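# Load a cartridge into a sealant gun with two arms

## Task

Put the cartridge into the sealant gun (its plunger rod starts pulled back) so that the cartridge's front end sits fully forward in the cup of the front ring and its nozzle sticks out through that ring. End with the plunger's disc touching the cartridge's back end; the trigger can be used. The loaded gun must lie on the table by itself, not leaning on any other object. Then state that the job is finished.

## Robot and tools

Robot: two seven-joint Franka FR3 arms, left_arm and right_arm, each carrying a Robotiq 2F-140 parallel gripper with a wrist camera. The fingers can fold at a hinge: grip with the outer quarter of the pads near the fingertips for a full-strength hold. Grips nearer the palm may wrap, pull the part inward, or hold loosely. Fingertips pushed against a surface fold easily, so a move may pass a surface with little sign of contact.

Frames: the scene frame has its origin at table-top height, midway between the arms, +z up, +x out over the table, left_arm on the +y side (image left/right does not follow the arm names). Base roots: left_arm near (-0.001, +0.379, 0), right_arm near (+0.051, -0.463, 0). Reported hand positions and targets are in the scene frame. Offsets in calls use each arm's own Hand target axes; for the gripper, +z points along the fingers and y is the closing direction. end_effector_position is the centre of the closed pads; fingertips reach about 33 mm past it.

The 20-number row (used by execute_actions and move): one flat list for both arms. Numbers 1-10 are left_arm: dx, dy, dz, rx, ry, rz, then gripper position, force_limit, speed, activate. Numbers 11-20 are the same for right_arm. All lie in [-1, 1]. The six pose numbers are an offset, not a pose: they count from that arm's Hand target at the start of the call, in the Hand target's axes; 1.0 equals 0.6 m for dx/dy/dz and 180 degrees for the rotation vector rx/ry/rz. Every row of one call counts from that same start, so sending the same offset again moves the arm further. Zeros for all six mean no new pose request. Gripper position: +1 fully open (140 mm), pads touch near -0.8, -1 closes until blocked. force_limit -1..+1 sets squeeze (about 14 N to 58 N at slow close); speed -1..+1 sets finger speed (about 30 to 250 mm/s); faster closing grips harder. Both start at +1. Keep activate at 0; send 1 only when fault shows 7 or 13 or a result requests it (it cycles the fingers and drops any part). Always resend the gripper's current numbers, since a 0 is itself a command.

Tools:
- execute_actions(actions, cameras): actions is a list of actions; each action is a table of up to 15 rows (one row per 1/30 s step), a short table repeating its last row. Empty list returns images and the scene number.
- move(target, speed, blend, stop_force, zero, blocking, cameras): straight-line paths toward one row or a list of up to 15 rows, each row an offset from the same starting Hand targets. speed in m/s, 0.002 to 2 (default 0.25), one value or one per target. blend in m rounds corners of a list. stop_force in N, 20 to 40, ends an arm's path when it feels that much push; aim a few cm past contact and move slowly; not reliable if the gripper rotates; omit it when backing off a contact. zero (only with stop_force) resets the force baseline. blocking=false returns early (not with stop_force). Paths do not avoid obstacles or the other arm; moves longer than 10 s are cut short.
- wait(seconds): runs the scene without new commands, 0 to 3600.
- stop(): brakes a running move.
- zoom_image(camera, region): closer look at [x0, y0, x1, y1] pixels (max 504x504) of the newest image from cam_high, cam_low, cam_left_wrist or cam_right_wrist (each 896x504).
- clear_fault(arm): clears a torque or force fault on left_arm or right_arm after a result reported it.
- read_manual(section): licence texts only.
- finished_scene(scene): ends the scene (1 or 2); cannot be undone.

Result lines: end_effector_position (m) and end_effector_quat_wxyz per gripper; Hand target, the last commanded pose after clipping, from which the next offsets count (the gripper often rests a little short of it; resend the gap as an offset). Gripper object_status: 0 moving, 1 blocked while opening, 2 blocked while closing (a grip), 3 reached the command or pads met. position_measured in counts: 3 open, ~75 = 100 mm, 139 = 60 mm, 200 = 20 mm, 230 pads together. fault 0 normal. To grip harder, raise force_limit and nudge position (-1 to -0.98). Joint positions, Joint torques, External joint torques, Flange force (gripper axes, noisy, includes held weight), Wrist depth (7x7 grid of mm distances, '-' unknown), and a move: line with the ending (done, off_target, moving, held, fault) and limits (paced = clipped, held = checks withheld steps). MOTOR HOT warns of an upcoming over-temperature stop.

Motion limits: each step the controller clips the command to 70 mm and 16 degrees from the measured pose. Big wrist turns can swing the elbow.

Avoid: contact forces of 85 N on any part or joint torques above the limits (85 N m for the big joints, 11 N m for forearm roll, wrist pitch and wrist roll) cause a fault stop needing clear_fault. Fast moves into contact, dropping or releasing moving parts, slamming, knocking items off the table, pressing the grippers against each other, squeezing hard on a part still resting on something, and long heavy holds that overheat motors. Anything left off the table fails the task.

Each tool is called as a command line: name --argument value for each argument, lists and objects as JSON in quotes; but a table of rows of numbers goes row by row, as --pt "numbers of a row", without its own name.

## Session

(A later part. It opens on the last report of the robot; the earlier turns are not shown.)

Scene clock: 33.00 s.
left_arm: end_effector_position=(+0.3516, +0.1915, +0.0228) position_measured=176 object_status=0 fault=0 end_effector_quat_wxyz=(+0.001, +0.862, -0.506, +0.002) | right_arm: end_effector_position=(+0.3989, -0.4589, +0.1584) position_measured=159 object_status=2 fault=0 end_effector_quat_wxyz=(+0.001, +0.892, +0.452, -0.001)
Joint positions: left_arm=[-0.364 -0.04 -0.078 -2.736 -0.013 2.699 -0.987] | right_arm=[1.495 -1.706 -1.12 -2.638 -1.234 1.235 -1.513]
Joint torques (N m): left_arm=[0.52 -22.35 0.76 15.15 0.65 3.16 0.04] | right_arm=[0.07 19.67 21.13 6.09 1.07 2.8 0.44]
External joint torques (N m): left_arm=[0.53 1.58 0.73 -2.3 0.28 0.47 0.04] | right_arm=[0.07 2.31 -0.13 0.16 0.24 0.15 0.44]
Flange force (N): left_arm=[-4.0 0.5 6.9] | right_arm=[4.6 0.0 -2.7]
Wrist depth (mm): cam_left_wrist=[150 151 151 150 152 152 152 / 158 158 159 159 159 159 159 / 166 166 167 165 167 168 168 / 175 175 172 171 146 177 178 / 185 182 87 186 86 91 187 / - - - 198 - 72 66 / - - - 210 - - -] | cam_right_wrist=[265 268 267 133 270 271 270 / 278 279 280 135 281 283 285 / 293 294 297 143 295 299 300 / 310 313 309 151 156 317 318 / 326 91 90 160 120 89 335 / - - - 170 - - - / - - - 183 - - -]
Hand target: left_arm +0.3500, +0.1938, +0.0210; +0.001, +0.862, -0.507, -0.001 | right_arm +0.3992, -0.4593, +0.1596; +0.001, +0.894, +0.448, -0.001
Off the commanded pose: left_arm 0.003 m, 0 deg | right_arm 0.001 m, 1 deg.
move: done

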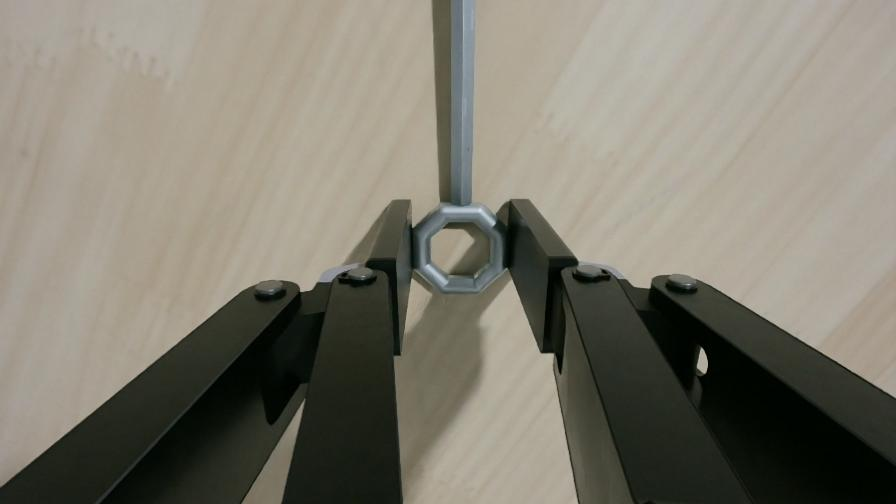

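move --target '[0,0,0,0,0,0,-1,-0.5,-1,0,0.339,-0.006,-0.1,0,0,0.634,-1,-0.3,-1,0]' --speed 0.3 --cameras '["all"]'

Scene clock: 38.70 s.
left_arm: end_effector_position=(+0.3516, +0.1915, +0.0228) position_measured=176 object_status=2 fault=0 end_effector_quat_wxyz=(+0.001, +0.862, -0.506, +0.002) | right_arm: end_effector_position=(+0.5174, -0.2958, +0.2177) position_measured=159 object_status=2 fault=0 end_effector_quat_wxyz=(+0.004, +0.865, -0.502, +0.000)
Joint positions: left_arm=[-0.364 -0.04 -0.078 -2.736 -0.013 2.699 -0.987] | right_arm=[1.892 -0.792 -1.284 -2.182 -0.78 1.803 0.41]
Joint torques (N m): left_arm=[0.57 -22.39 0.76 15.2 0.64 3.16 -0.01] | right_arm=[-0.47 13.38 20.56 17.19 1.03 3.06 0.5]
External joint torques (N m): left_arm=[0.51 1.52 0.66 -2.19 0.28 0.49 -0.01] | right_arm=[-0.5 1.91 -0.27 -0.78 0.31 0.53 0.5]
Flange force (N): left_arm=[-3.7 0.6 6.8] | right_arm=[-2.2 1.0 2.2]
Wrist depth (mm): cam_left_wrist=[150 151 151 150 151 152 152 / 158 158 158 159 159 159 160 / 166 166 167 165 167 167 168 / 175 175 172 170 146 177 177 / 185 181 87 186 86 91 187 / - - - 198 - 72 66 / - - - 210 - - -] | cam_right_wrist=[319 322 322 130 321 326 325 / 335 335 335 135 336 342 340 / 350 352 352 144 353 357 358 / 374 372 366 151 156 380 381 / 393 91 90 160 120 89 393 / - - - 171 - - - / - - - 183 - - -]
Hand target: left_arm +0.3500, +0.1938, +0.0210; +0.001, +0.862, -0.507, -0.001 | right_arm +0.5182, -0.2941, +0.2190; +0.002, +0.862, -0.507, +0.000
Off the commanded pose: left_arm 0.003 m, 0 deg | right_arm 0.002 m, 1 deg.
move: done

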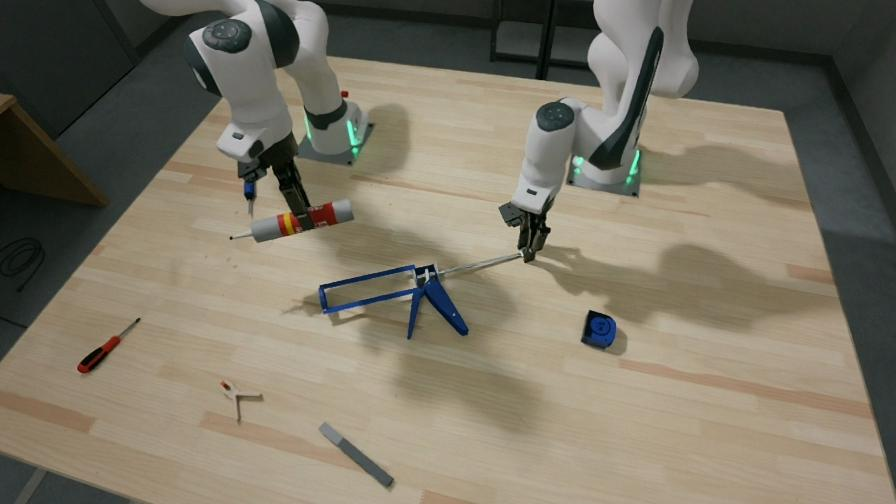

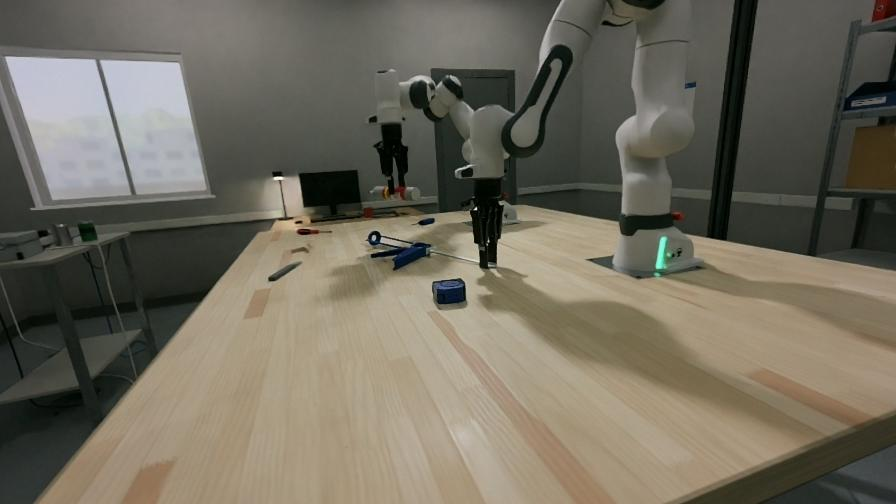

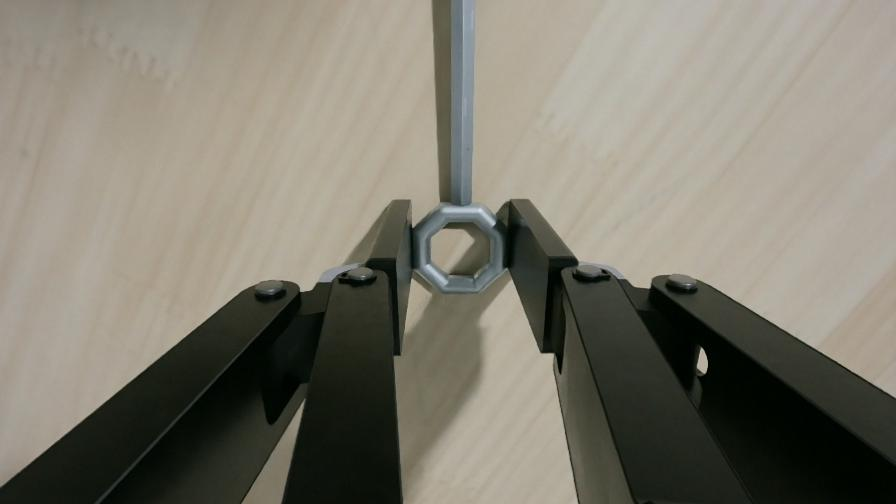

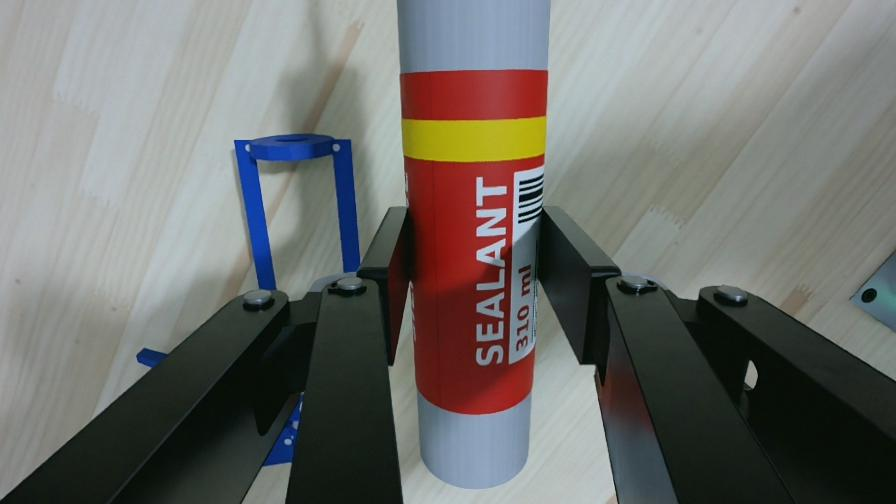

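zoom_image --camera "cam_right_wrist" --region '[220, 110, 380, 300]'

Scaled by 2.653 from the camera's image (finer frame: 1280x720).

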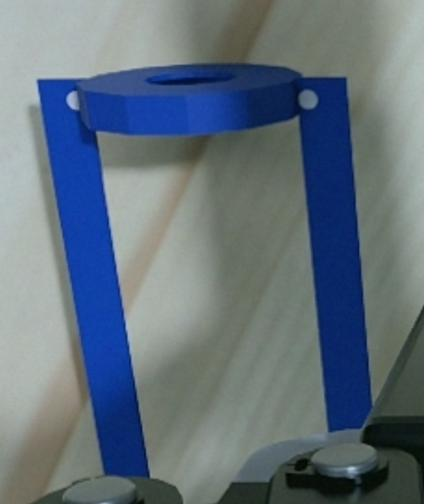

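move --target '[0,0,0,0,0,0,-1,-0.5,-1,0,-0.2653,-0.191,0.0967,0,-0.0722,0.006,-1,-0.3,-1,0]' --speed 0.2 --cameras '["cam_right_wrist","cam_low"]'

Scene clock: 43.57 s.
left_arm: end_effector_position=(+0.3516, +0.1915, +0.0228) position_measured=176 object_status=2 fault=0 end_effector_quat_wxyz=(+0.001, +0.862, -0.506, +0.002) | right_arm: end_effector_position=(+0.5396, -0.1029, +0.1577) position_measured=159 object_status=2 fault=0 end_effector_quat_wxyz=(-0.051, +0.855, -0.507, -0.096)
Joint positions: left_arm=[-0.364 -0.04 -0.078 -2.736 -0.013 2.699 -0.987] | right_arm=[2.518 -0.876 -1.699 -1.899 -0.723 1.985 0.533]
Joint velocities: left_arm=[within noise] | right_arm=[0 0.001 -0.001 0 0 0.003 0.005]
Joint torques (N m): left_arm=[0.55 -22.37 0.79 15.23 0.64 3.16 0.04] | right_arm=[0.53 28.83 24.69 15.69 1.51 3.4 0.47]
External joint torques (N m): left_arm=[0.56 1.55 0.76 -2.18 0.28 0.48 0.04] | right_arm=[0.53 2.16 -0.35 -0.01 0.56 0.65 0.47]
Flange force (N): left_arm=[-3.7 0.2 6.8] | right_arm=[-2.5 0.5 0.4]
Wrist depth (mm): cam_left_wrist=[150 151 151 150 151 152 152 / 158 158 159 159 159 159 159 / 166 167 167 165 167 167 168 / 175 175 172 171 145 177 177 / 185 181 87 186 86 91 187 / - - - 198 - 72 66 / - - - 210 - - -] | cam_right_wrist=[250 252 253 130 252 257 256 / 270 267 274 135 273 277 278 / 294 296 275 144 296 304 305 / 324 328 317 151 156 333 336 / 360 90 90 160 120 89 366 / - - - 170 - - - / - - - - - - -]
Hand target: left_arm +0.3500, +0.1938, +0.0210; +0.001, +0.862, -0.507, -0.001 | right_arm +0.5410, -0.0995, +0.1604; -0.056, +0.852, -0.512, -0.098
Off the commanded pose: left_arm 0.003 m, 0 deg | right_arm 0.005 m, 1 deg.
move: off_target (right_arm)
Images, in order (width x height): cam_low 896x504, cam_right_wrist 896x504.

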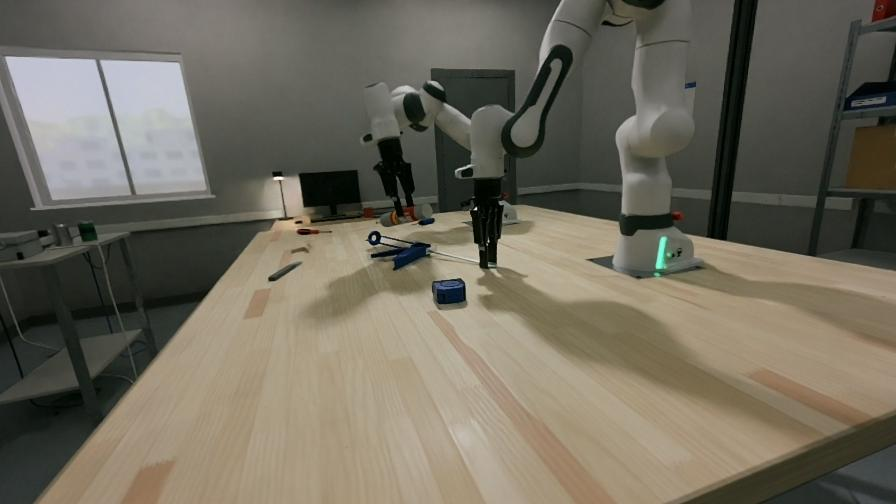

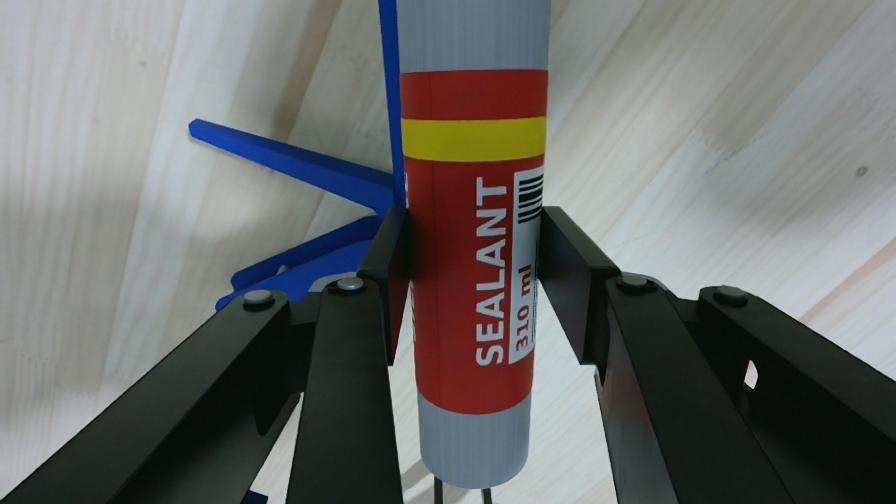

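move --target '[0,0,0,0,0,0,-1,-0.5,-1,0,0.0225,0,0.108,0,0,0,-1,-0.3,-1,0]' --speed 0.08 --cameras '["cam_right_wrist","cam_low","cam_high"]'

zoom_image --camera "cam_low" --region '[340, 180, 500, 290]'

zoom_image --camera "cam_high" --region '[280, 210, 520, 360]'

Scene clock: 47.43 s.
left_arm: end_effector_position=(+0.3516, +0.1915, +0.0228) position_measured=176 object_status=2 fault=0 end_effector_quat_wxyz=(+0.001, +0.862, -0.506, +0.002) | right_arm: end_effector_position=(+0.5385, -0.1012, +0.0922) position_measured=159 object_status=2 fault=0 end_effector_quat_wxyz=(-0.052, +0.853, -0.510, -0.099)
Joint positions: left_arm=[-0.364 -0.04 -0.078 -2.736 -0.013 2.699 -0.987] | right_arm=[2.57 -0.924 -1.819 -1.943 -0.791 2.101 0.552]
Joint velocities: left_arm=[within noise] | right_arm=[0 -0.001 0.001 0 0.002 0.004 0]
Joint torques (N m): left_arm=[0.56 -22.33 0.79 15.17 0.63 3.17 0.03] | right_arm=[0.54 31.4 25.29 13.42 0.97 3.42 0.37]
External joint torques (N m): left_arm=[0.56 1.63 0.76 -2.24 0.28 0.49 0.03] | right_arm=[0.5 2.54 -0.13 -0.72 0.12 0.68 0.38]
Flange force (N): left_arm=[-3.7 0.3 7.1] | right_arm=[-2.0 5.2 0.2]
Wrist depth (mm): cam_left_wrist=[151 151 151 150 151 151 152 / 158 158 158 159 159 159 159 / 166 166 166 165 168 167 168 / 175 175 172 170 145 177 177 / 185 181 87 186 86 91 187 / - - - 198 - 72 66 / - - - 210 - - -] | cam_right_wrist=[190 191 193 130 189 196 196 / 207 208 209 135 205 213 214 / 226 218 224 144 228 233 234 / 248 250 215 151 156 257 259 / 274 91 90 160 120 89 282 / - - - 170 - - - / - - - - - - -]
Hand target: left_arm +0.3500, +0.1938, +0.0210; +0.001, +0.862, -0.507, -0.001 | right_arm +0.5401, -0.0985, +0.0942; -0.056, +0.852, -0.512, -0.098
Off the commanded pose: left_arm 0.003 m, 0 deg | right_arm 0.004 m, 1 deg.
move: off_target (right_arm)
Images, in order (width x height): cam_high 896x504, cam_low 896x504, cam_right_wrist 896x504.

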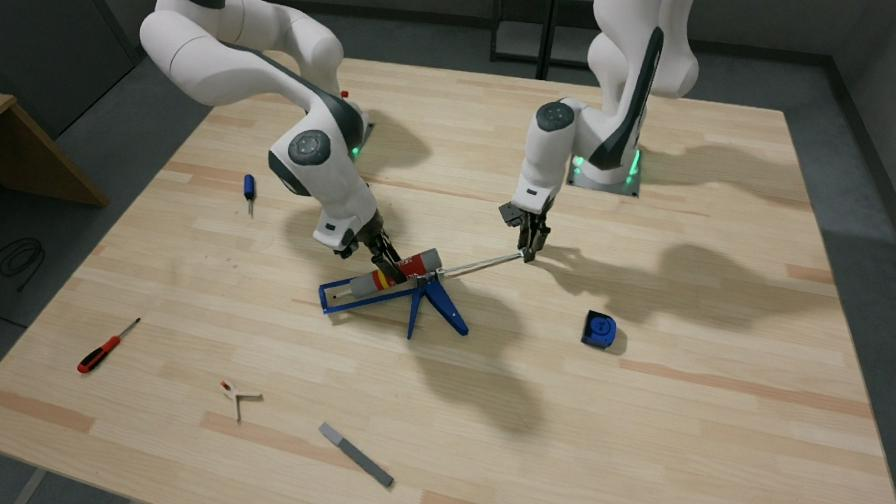

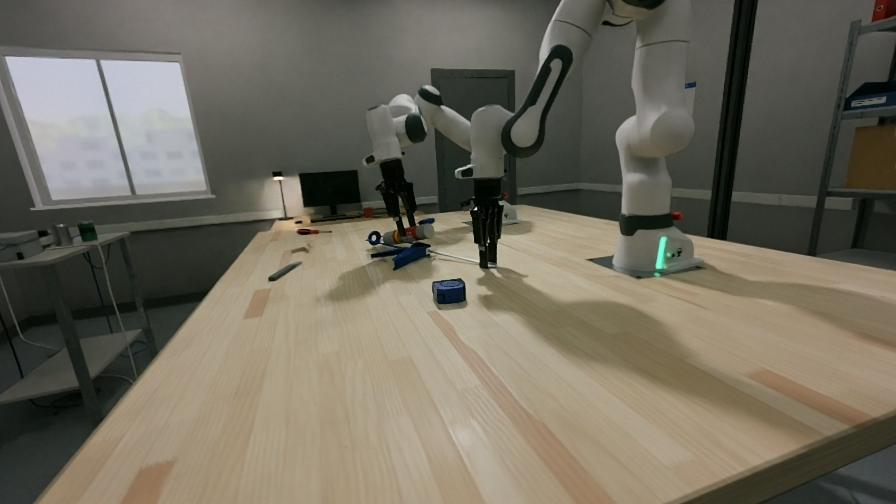

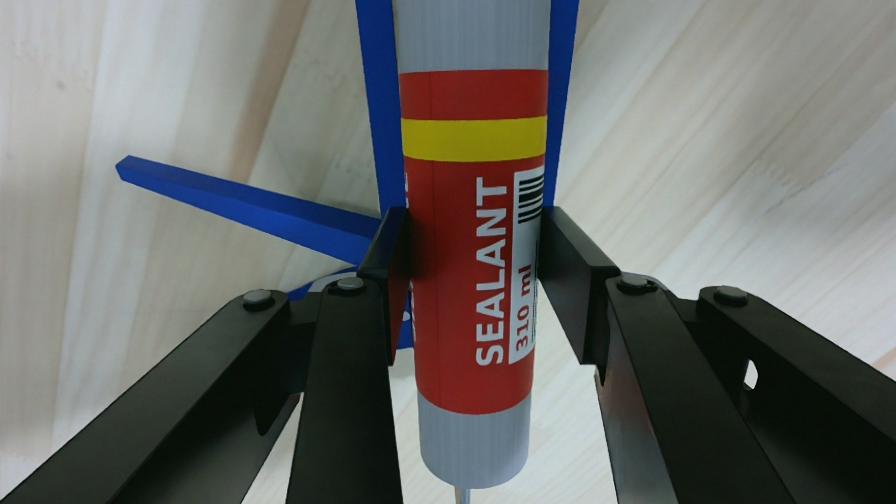

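Scaled by 3.150 from the camera's image (finer frame: 1280x720).

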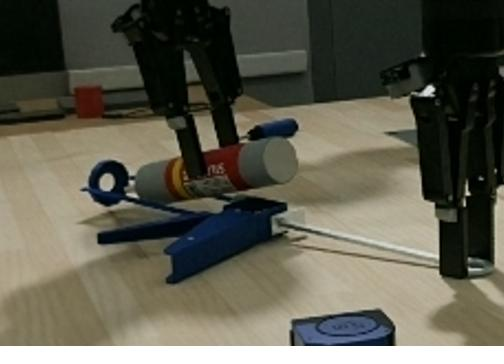

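Scaled by 2.100 from the camera's image (finer frame: 1280x720).

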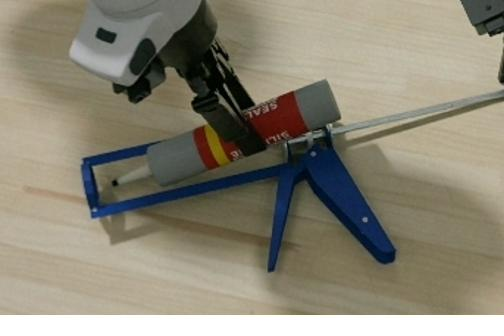

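zoom_image --camera "cam_high" --region '[310, 270, 380, 320]'

zoom_image --camera "cam_low" --region '[360, 220, 400, 250]'

Scaled by 7.200 from the camera's image (finer frame: 1280x720).

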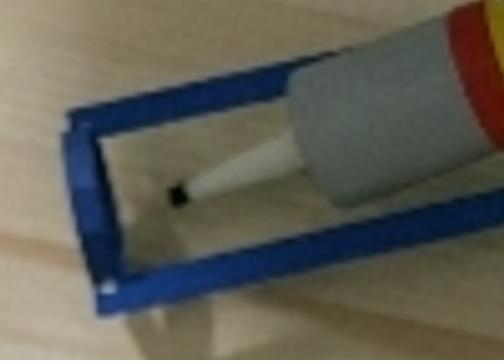

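Scaled by 12.600 from the camera's image (finer frame: 1280x720).

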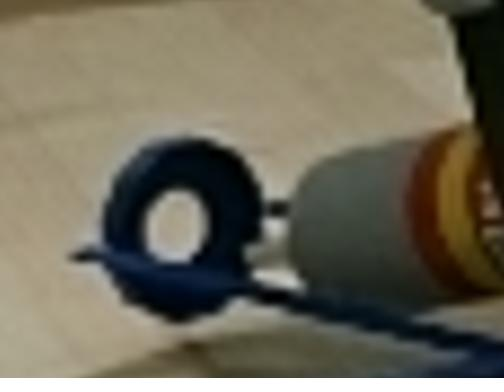

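zoom_image --camera "cam_low" --region '[355, 215, 435, 260]'

Scaled by 6.300 from the camera's image (finer frame: 1280x720).

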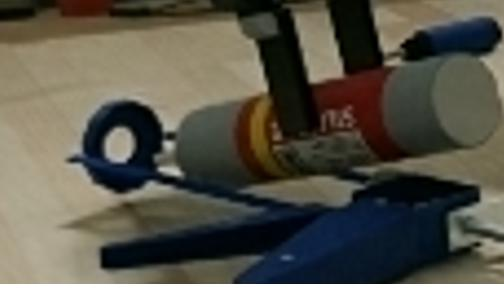

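move --pt "0 0 0 0 0 0 -1 -0.5 -1 0 0 0 -0.0057 0 0 0 -1 -0.3 -1 0" --pt "0 0 0 0 0 0 -1 -0.5 -1 0 0.05 0 -0.0057 0 0 0 -1 -0.3 -1 0" --speed 0.05 --cameras '["cam_right_wrist","cam_low","cam_high"]'

zoom_image --camera "cam_low" --region '[355, 215, 435, 260]'

zoom_image --camera "cam_high" --region '[310, 270, 380, 320]'

Scene clock: 51.97 s.
left_arm: end_effector_position=(+0.3516, +0.1915, +0.0229) position_measured=176 object_status=2 fault=0 end_effector_quat_wxyz=(+0.001, +0.862, -0.506, +0.002) | right_arm: end_effector_position=(+0.5536, -0.1253, +0.0898) position_measured=159 object_status=2 fault=0 end_effector_quat_wxyz=(-0.055, +0.848, -0.517, -0.099)
Joint positions: left_arm=[-0.364 -0.04 -0.078 -2.736 -0.013 2.699 -0.987] | right_arm=[2.521 -0.933 -1.818 -1.945 -0.797 2.098 0.525]
Joint velocities: left_arm=[within noise] | right_arm=[0 0 0 0 -0.002 0 -0.006]
Joint torques (N m): left_arm=[0.56 -22.34 0.78 15.18 0.65 3.16 0.01] | right_arm=[-0.4 30.92 25.87 13.05 0.67 2.76 -0.24]
External joint torques (N m): left_arm=[0.58 1.6 0.76 -2.27 0.29 0.48 0.01] | right_arm=[-0.36 1.92 0.29 -0.97 -0.19 0.02 -0.23]
Flange force (N): left_arm=[-3.8 0.4 7.0] | right_arm=[0.3 7.4 -2.1]
Wrist depth (mm): cam_left_wrist=[150 151 151 150 151 152 152 / 158 158 158 159 159 159 159 / 166 166 166 165 168 168 167 / 175 175 173 171 146 177 177 / 185 181 87 186 86 91 187 / - - - 197 - 72 66 / - - - 210 - - -] | cam_right_wrist=[188 189 191 129 187 194 193 / 204 207 207 136 203 210 210 / 224 224 226 144 221 229 231 / 247 238 238 151 156 253 255 / 273 91 90 160 120 89 277 / - - - 171 - - - / - - - - - - -]
Hand target: left_arm +0.3500, +0.1938, +0.0210; +0.001, +0.862, -0.507, -0.001 | right_arm +0.5541, -0.1250, +0.0909; -0.056, +0.852, -0.512, -0.098
Off the commanded pose: left_arm 0.003 m, 0 deg | right_arm 0.001 m, 1 deg.
move: done
Images, in order (width x height): cam_high 896x504, cam_low 896x504, cam_right_wrist 896x504.

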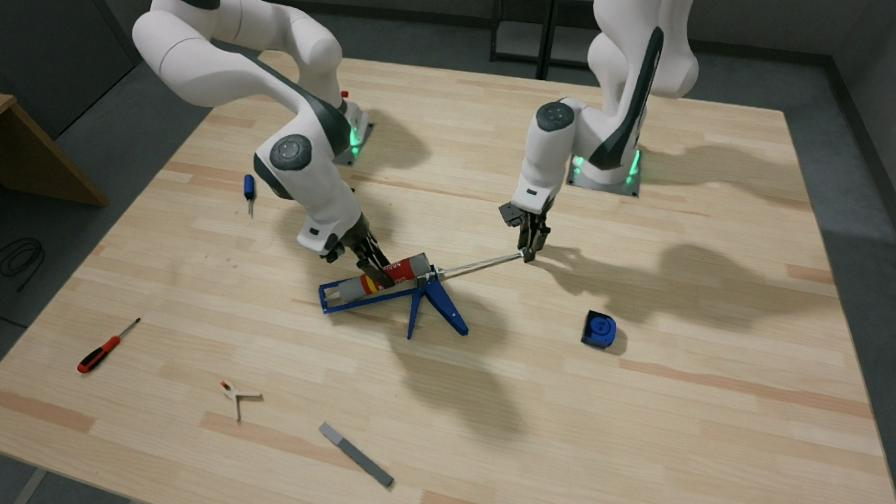

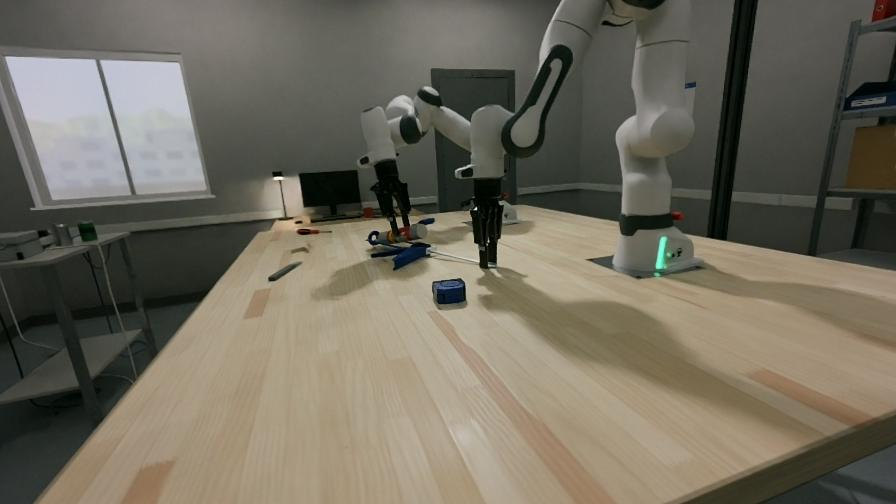

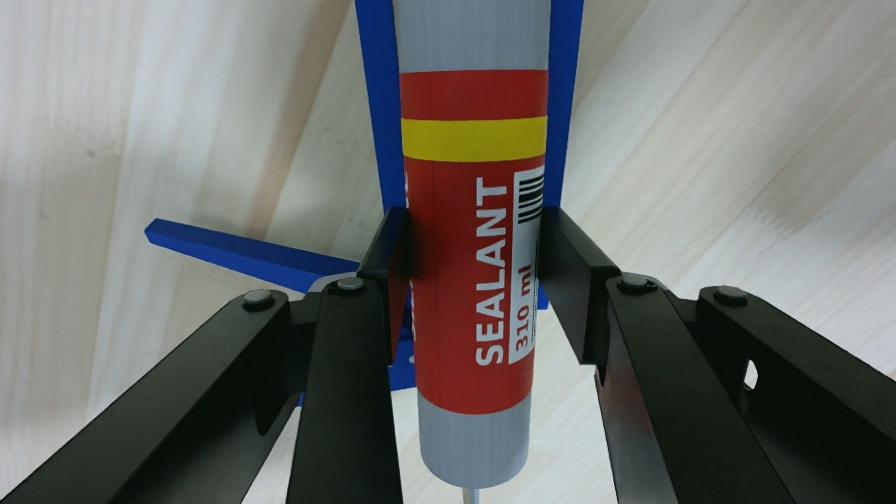

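Scaled by 6.300 from the camera's image (finer frame: 1280x720).

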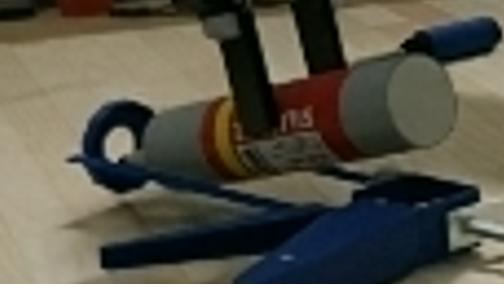

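Scaled by 7.200 from the camera's image (finer frame: 1280x720).

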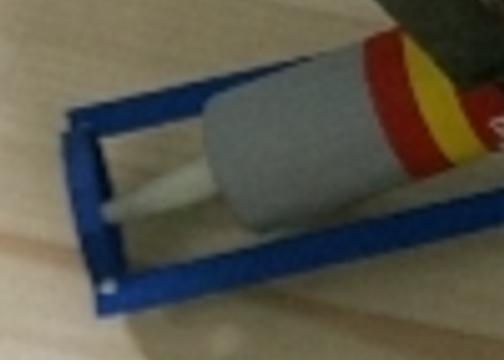

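zoom_image --camera "cam_low" --region '[362, 224, 392, 250]'

zoom_image --camera "cam_high" --region '[314, 280, 344, 314]'

Scaled by 16.800 from the camera's image (finer frame: 1280x720).

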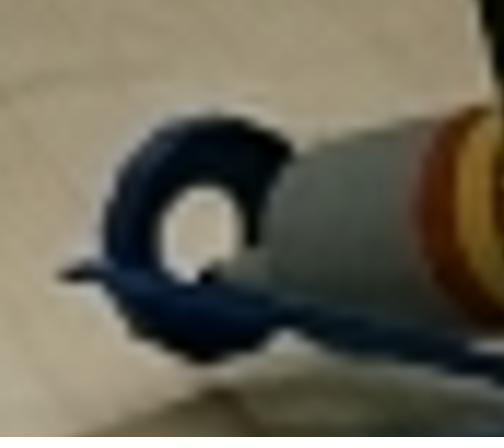

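Scaled by 14.824 from the camera's image (finer frame: 1280x720).

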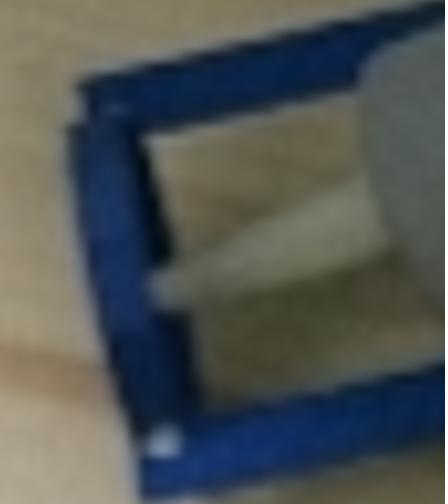

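move --target '[0,0,-0.0167,0,0,0,-1,-0.5,-1,0,0,0,0,0,0,0,-1,-0.3,-1,0]' --speed 0.04 --cameras '["cam_right_wrist","cam_low","cam_high","cam_left_wrist"]'

zoom_image --camera "cam_low" --region '[355, 215, 435, 260]'

zoom_image --camera "cam_low" --region '[362, 224, 392, 250]'

zoom_image --camera "cam_high" --region '[314, 280, 344, 314]'

Scene clock: 54.83 s.
left_arm: end_effector_position=(+0.3515, +0.1923, +0.0313) position_measured=176 object_status=2 fault=0 end_effector_quat_wxyz=(+0.000, +0.862, -0.507, +0.002) | right_arm: end_effector_position=(+0.5536, -0.1253, +0.0898) position_measured=159 object_status=2 fault=0 end_effector_quat_wxyz=(-0.055, +0.849, -0.516, -0.099)
Joint positions: left_arm=[-0.364 -0.068 -0.078 -2.736 -0.013 2.673 -0.986] | right_arm=[2.521 -0.933 -1.818 -1.945 -0.797 2.098 0.523]
Joint velocities: left_arm=[-0.001 0.001 0 -0.001 0 -0.003 0.001] | right_arm=[within noise]
Joint torques (N m): left_arm=[-0.3 -23.83 0.54 16.23 0.56 2.13 0.14] | right_arm=[-0.16 31.51 25.8 13.04 0.87 2.84 -0.23]
External joint torques (N m): left_arm=[-0.28 -0.41 0.5 -1.69 0.18 -0.56 0.14] | right_arm=[-0.17 2.54 0.18 -0.98 0.02 0.09 -0.22]
Flange force (N): left_arm=[-5.4 2.7 -2.8] | right_arm=[-0.3 7.4 -2.3]
Wrist depth (mm): cam_left_wrist=[158 159 159 159 159 159 160 / 167 167 167 167 167 168 167 / 175 175 175 174 176 176 177 / 184 185 181 171 145 186 186 / 196 191 87 196 85 91 197 / - - - 208 - 72 65 / - - - 222 - - -] | cam_right_wrist=[188 190 190 130 174 193 194 / 205 206 207 135 202 210 210 / 224 225 226 144 220 230 231 / 246 238 239 151 156 253 255 / 275 91 90 160 120 89 277 / - - - 171 - - - / - - - 374 - - -]
Hand target: left_arm +0.3500, +0.1938, +0.0310; +0.001, +0.862, -0.507, -0.001 | right_arm +0.5541, -0.1250, +0.0909; -0.056, +0.852, -0.512, -0.098
Off the commanded pose: left_arm 0.002 m, 0 deg | right_arm 0.001 m, 1 deg.
move: done

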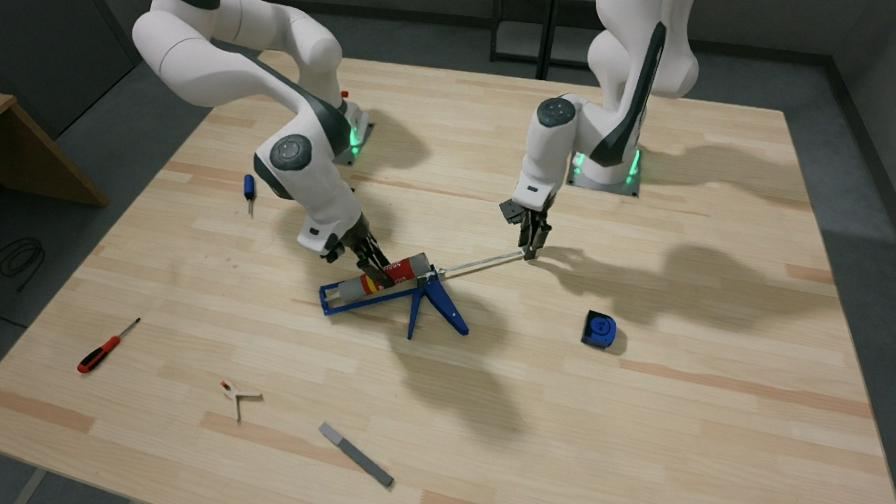

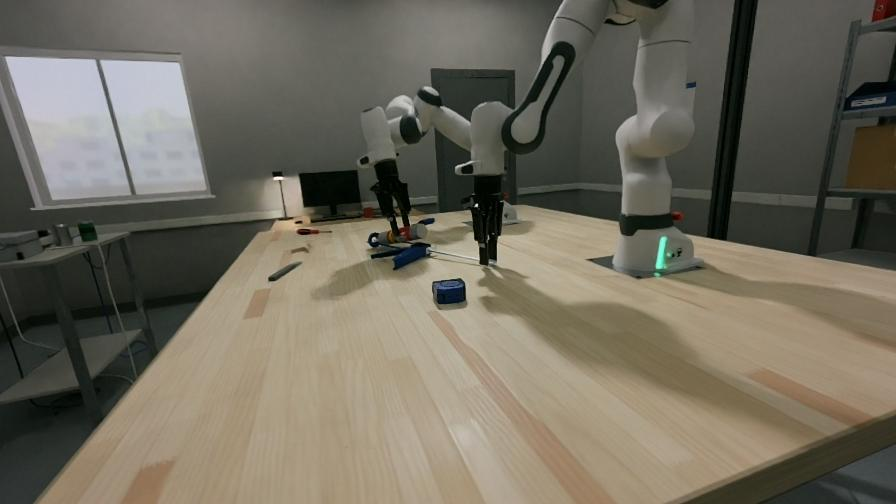

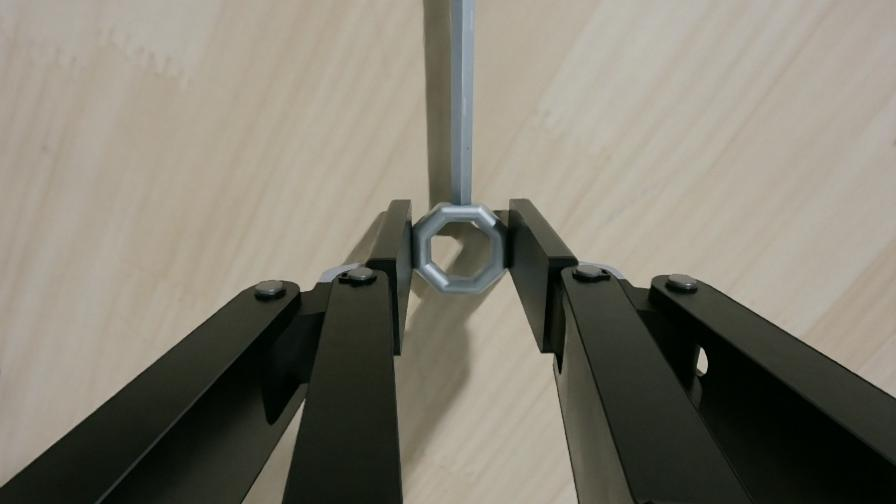

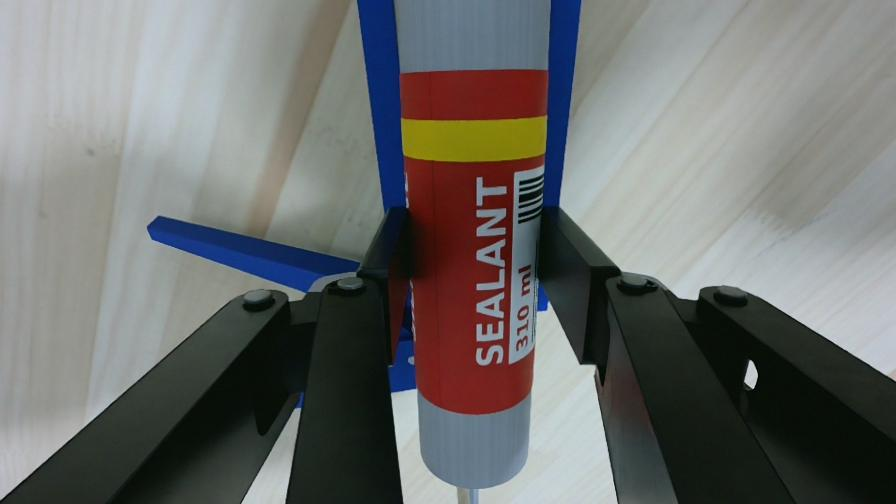

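Scaled by 6.300 from the camera's image (finer frame: 1280x720).

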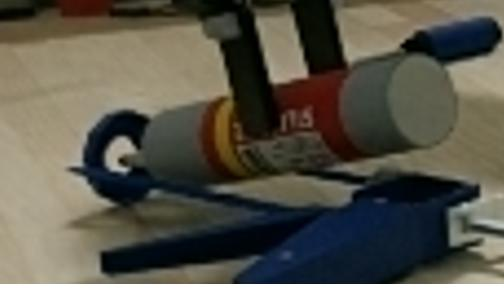

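Scaled by 16.800 from the camera's image (finer frame: 1280x720).

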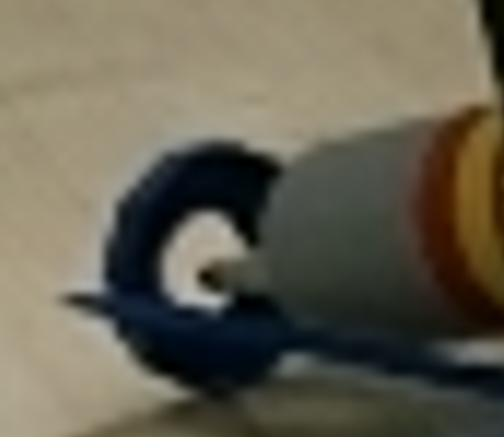

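Scaled by 14.824 from the camera's image (finer frame: 1280x720).

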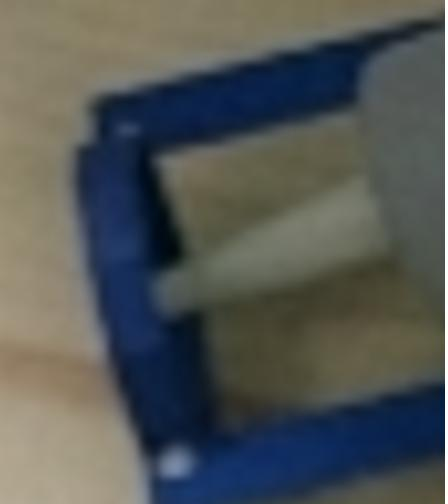

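move --target '[0,0,-0.0075,0,0,0,-1,-0.5,-1,0,0,0,0,0,0,0,-1,-0.3,-1,0]' --speed 0.04 --cameras '["cam_low","cam_high","cam_right_wrist"]'

zoom_image --camera "cam_low" --region '[362, 224, 392, 250]'

zoom_image --camera "cam_high" --region '[314, 280, 344, 314]'

Scene clock: 55.77 s.
left_arm: end_effector_position=(+0.3502, +0.1935, +0.0347) position_measured=176 object_status=2 fault=0 end_effector_quat_wxyz=(+0.000, +0.862, -0.506, +0.000) | right_arm: end_effector_position=(+0.5536, -0.1253, +0.0898) position_measured=159 object_status=2 fault=0 end_effector_quat_wxyz=(-0.055, +0.849, -0.516, -0.099)
Joint positions: left_arm=[-0.364 -0.08 -0.077 -2.736 -0.013 2.656 -0.986] | right_arm=[2.521 -0.933 -1.818 -1.945 -0.797 2.098 0.523]
Joint velocities: left_arm=[0 -0.002 0.001 0 0.001 -0.004 0] | right_arm=[within noise]
Joint torques (N m): left_arm=[-0.43 -24.41 0.48 17.35 0.3 2.47 0.2] | right_arm=[-0.17 31.46 25.74 13.05 0.89 2.85 -0.23]
External joint torques (N m): left_arm=[-0.47 -1.28 0.37 -0.72 -0.08 -0.2 0.2] | right_arm=[-0.16 2.56 0.25 -0.91 0.04 0.12 -0.22]
Flange force (N): left_arm=[-4.9 2.7 -4.6] | right_arm=[-0.3 7.3 -2.4]
Wrist depth (mm): cam_left_wrist=[161 161 162 162 162 162 162 / 169 169 170 170 170 171 171 / 179 179 179 177 179 180 180 / 188 188 184 170 145 190 190 / 199 194 87 200 86 91 199 / - - - 213 - 72 66 / - - - 227 - - -] | cam_right_wrist=[189 190 191 129 187 193 194 / 204 207 207 135 202 210 210 / 225 224 227 144 221 229 230 / 246 242 239 151 156 254 255 / 273 91 90 160 120 89 277 / - - - 170 - - - / - - - - - - -]
Hand target: left_arm +0.3500, +0.1938, +0.0355; +0.001, +0.862, -0.507, -0.001 | right_arm +0.5541, -0.1250, +0.0909; -0.056, +0.852, -0.512, -0.098
Off the commanded pose: left_arm 0.001 m, 0 deg | right_arm 0.001 m, 1 deg.
move: done
Images, in order (width x height): cam_high 896x504, cam_low 896x504, cam_right_wrist 896x504.

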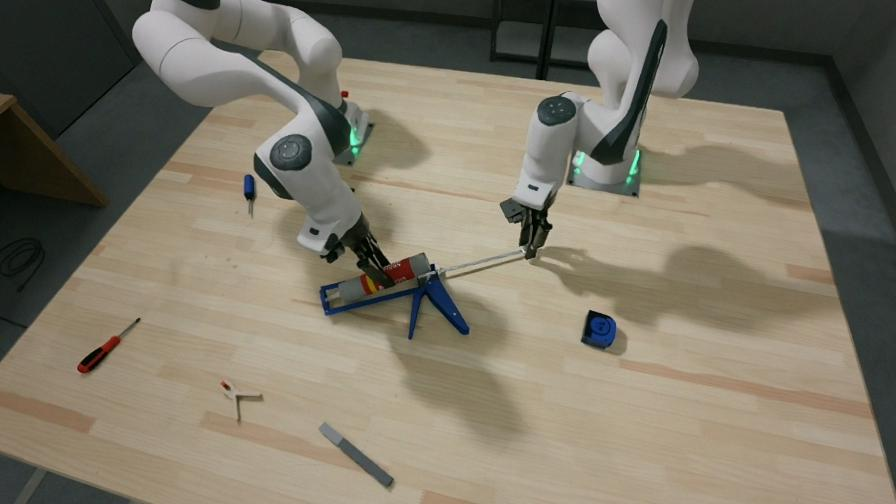

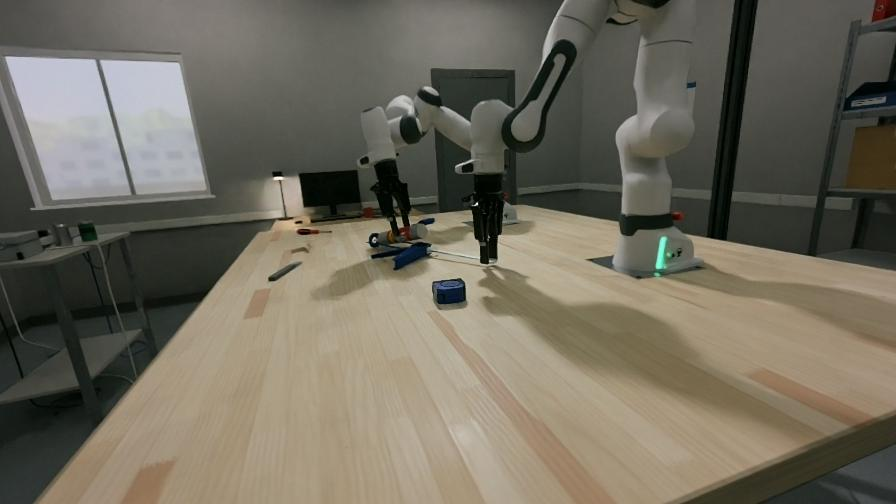

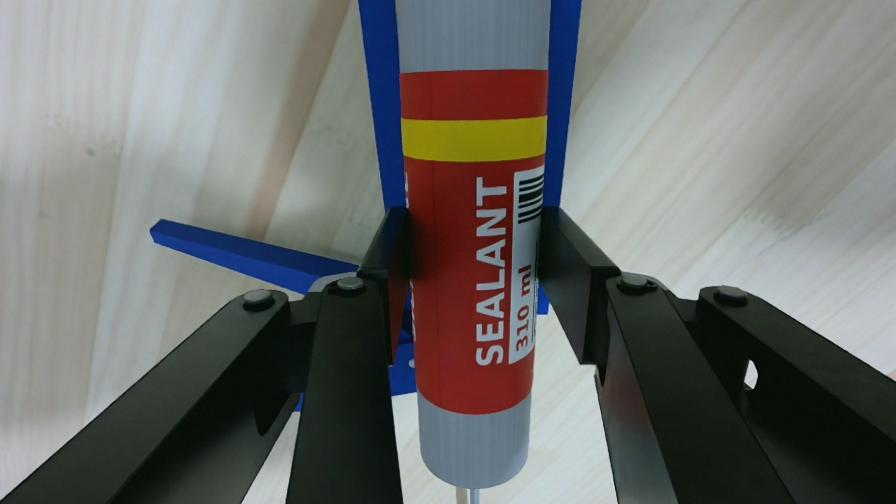

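Scaled by 16.800 from the camera's image (finer frame: 1280x720).

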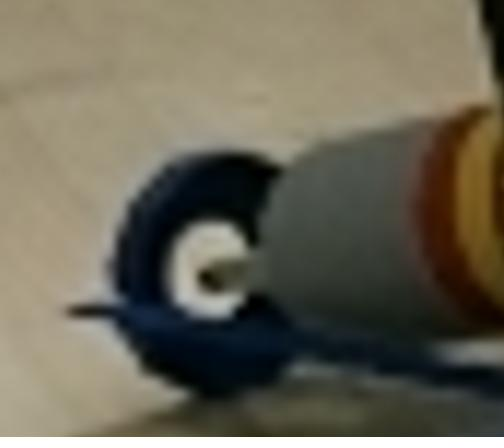

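Scaled by 14.824 from the camera's image (finer frame: 1280x720).

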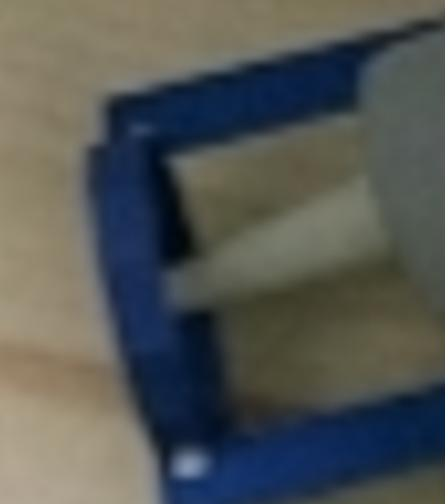

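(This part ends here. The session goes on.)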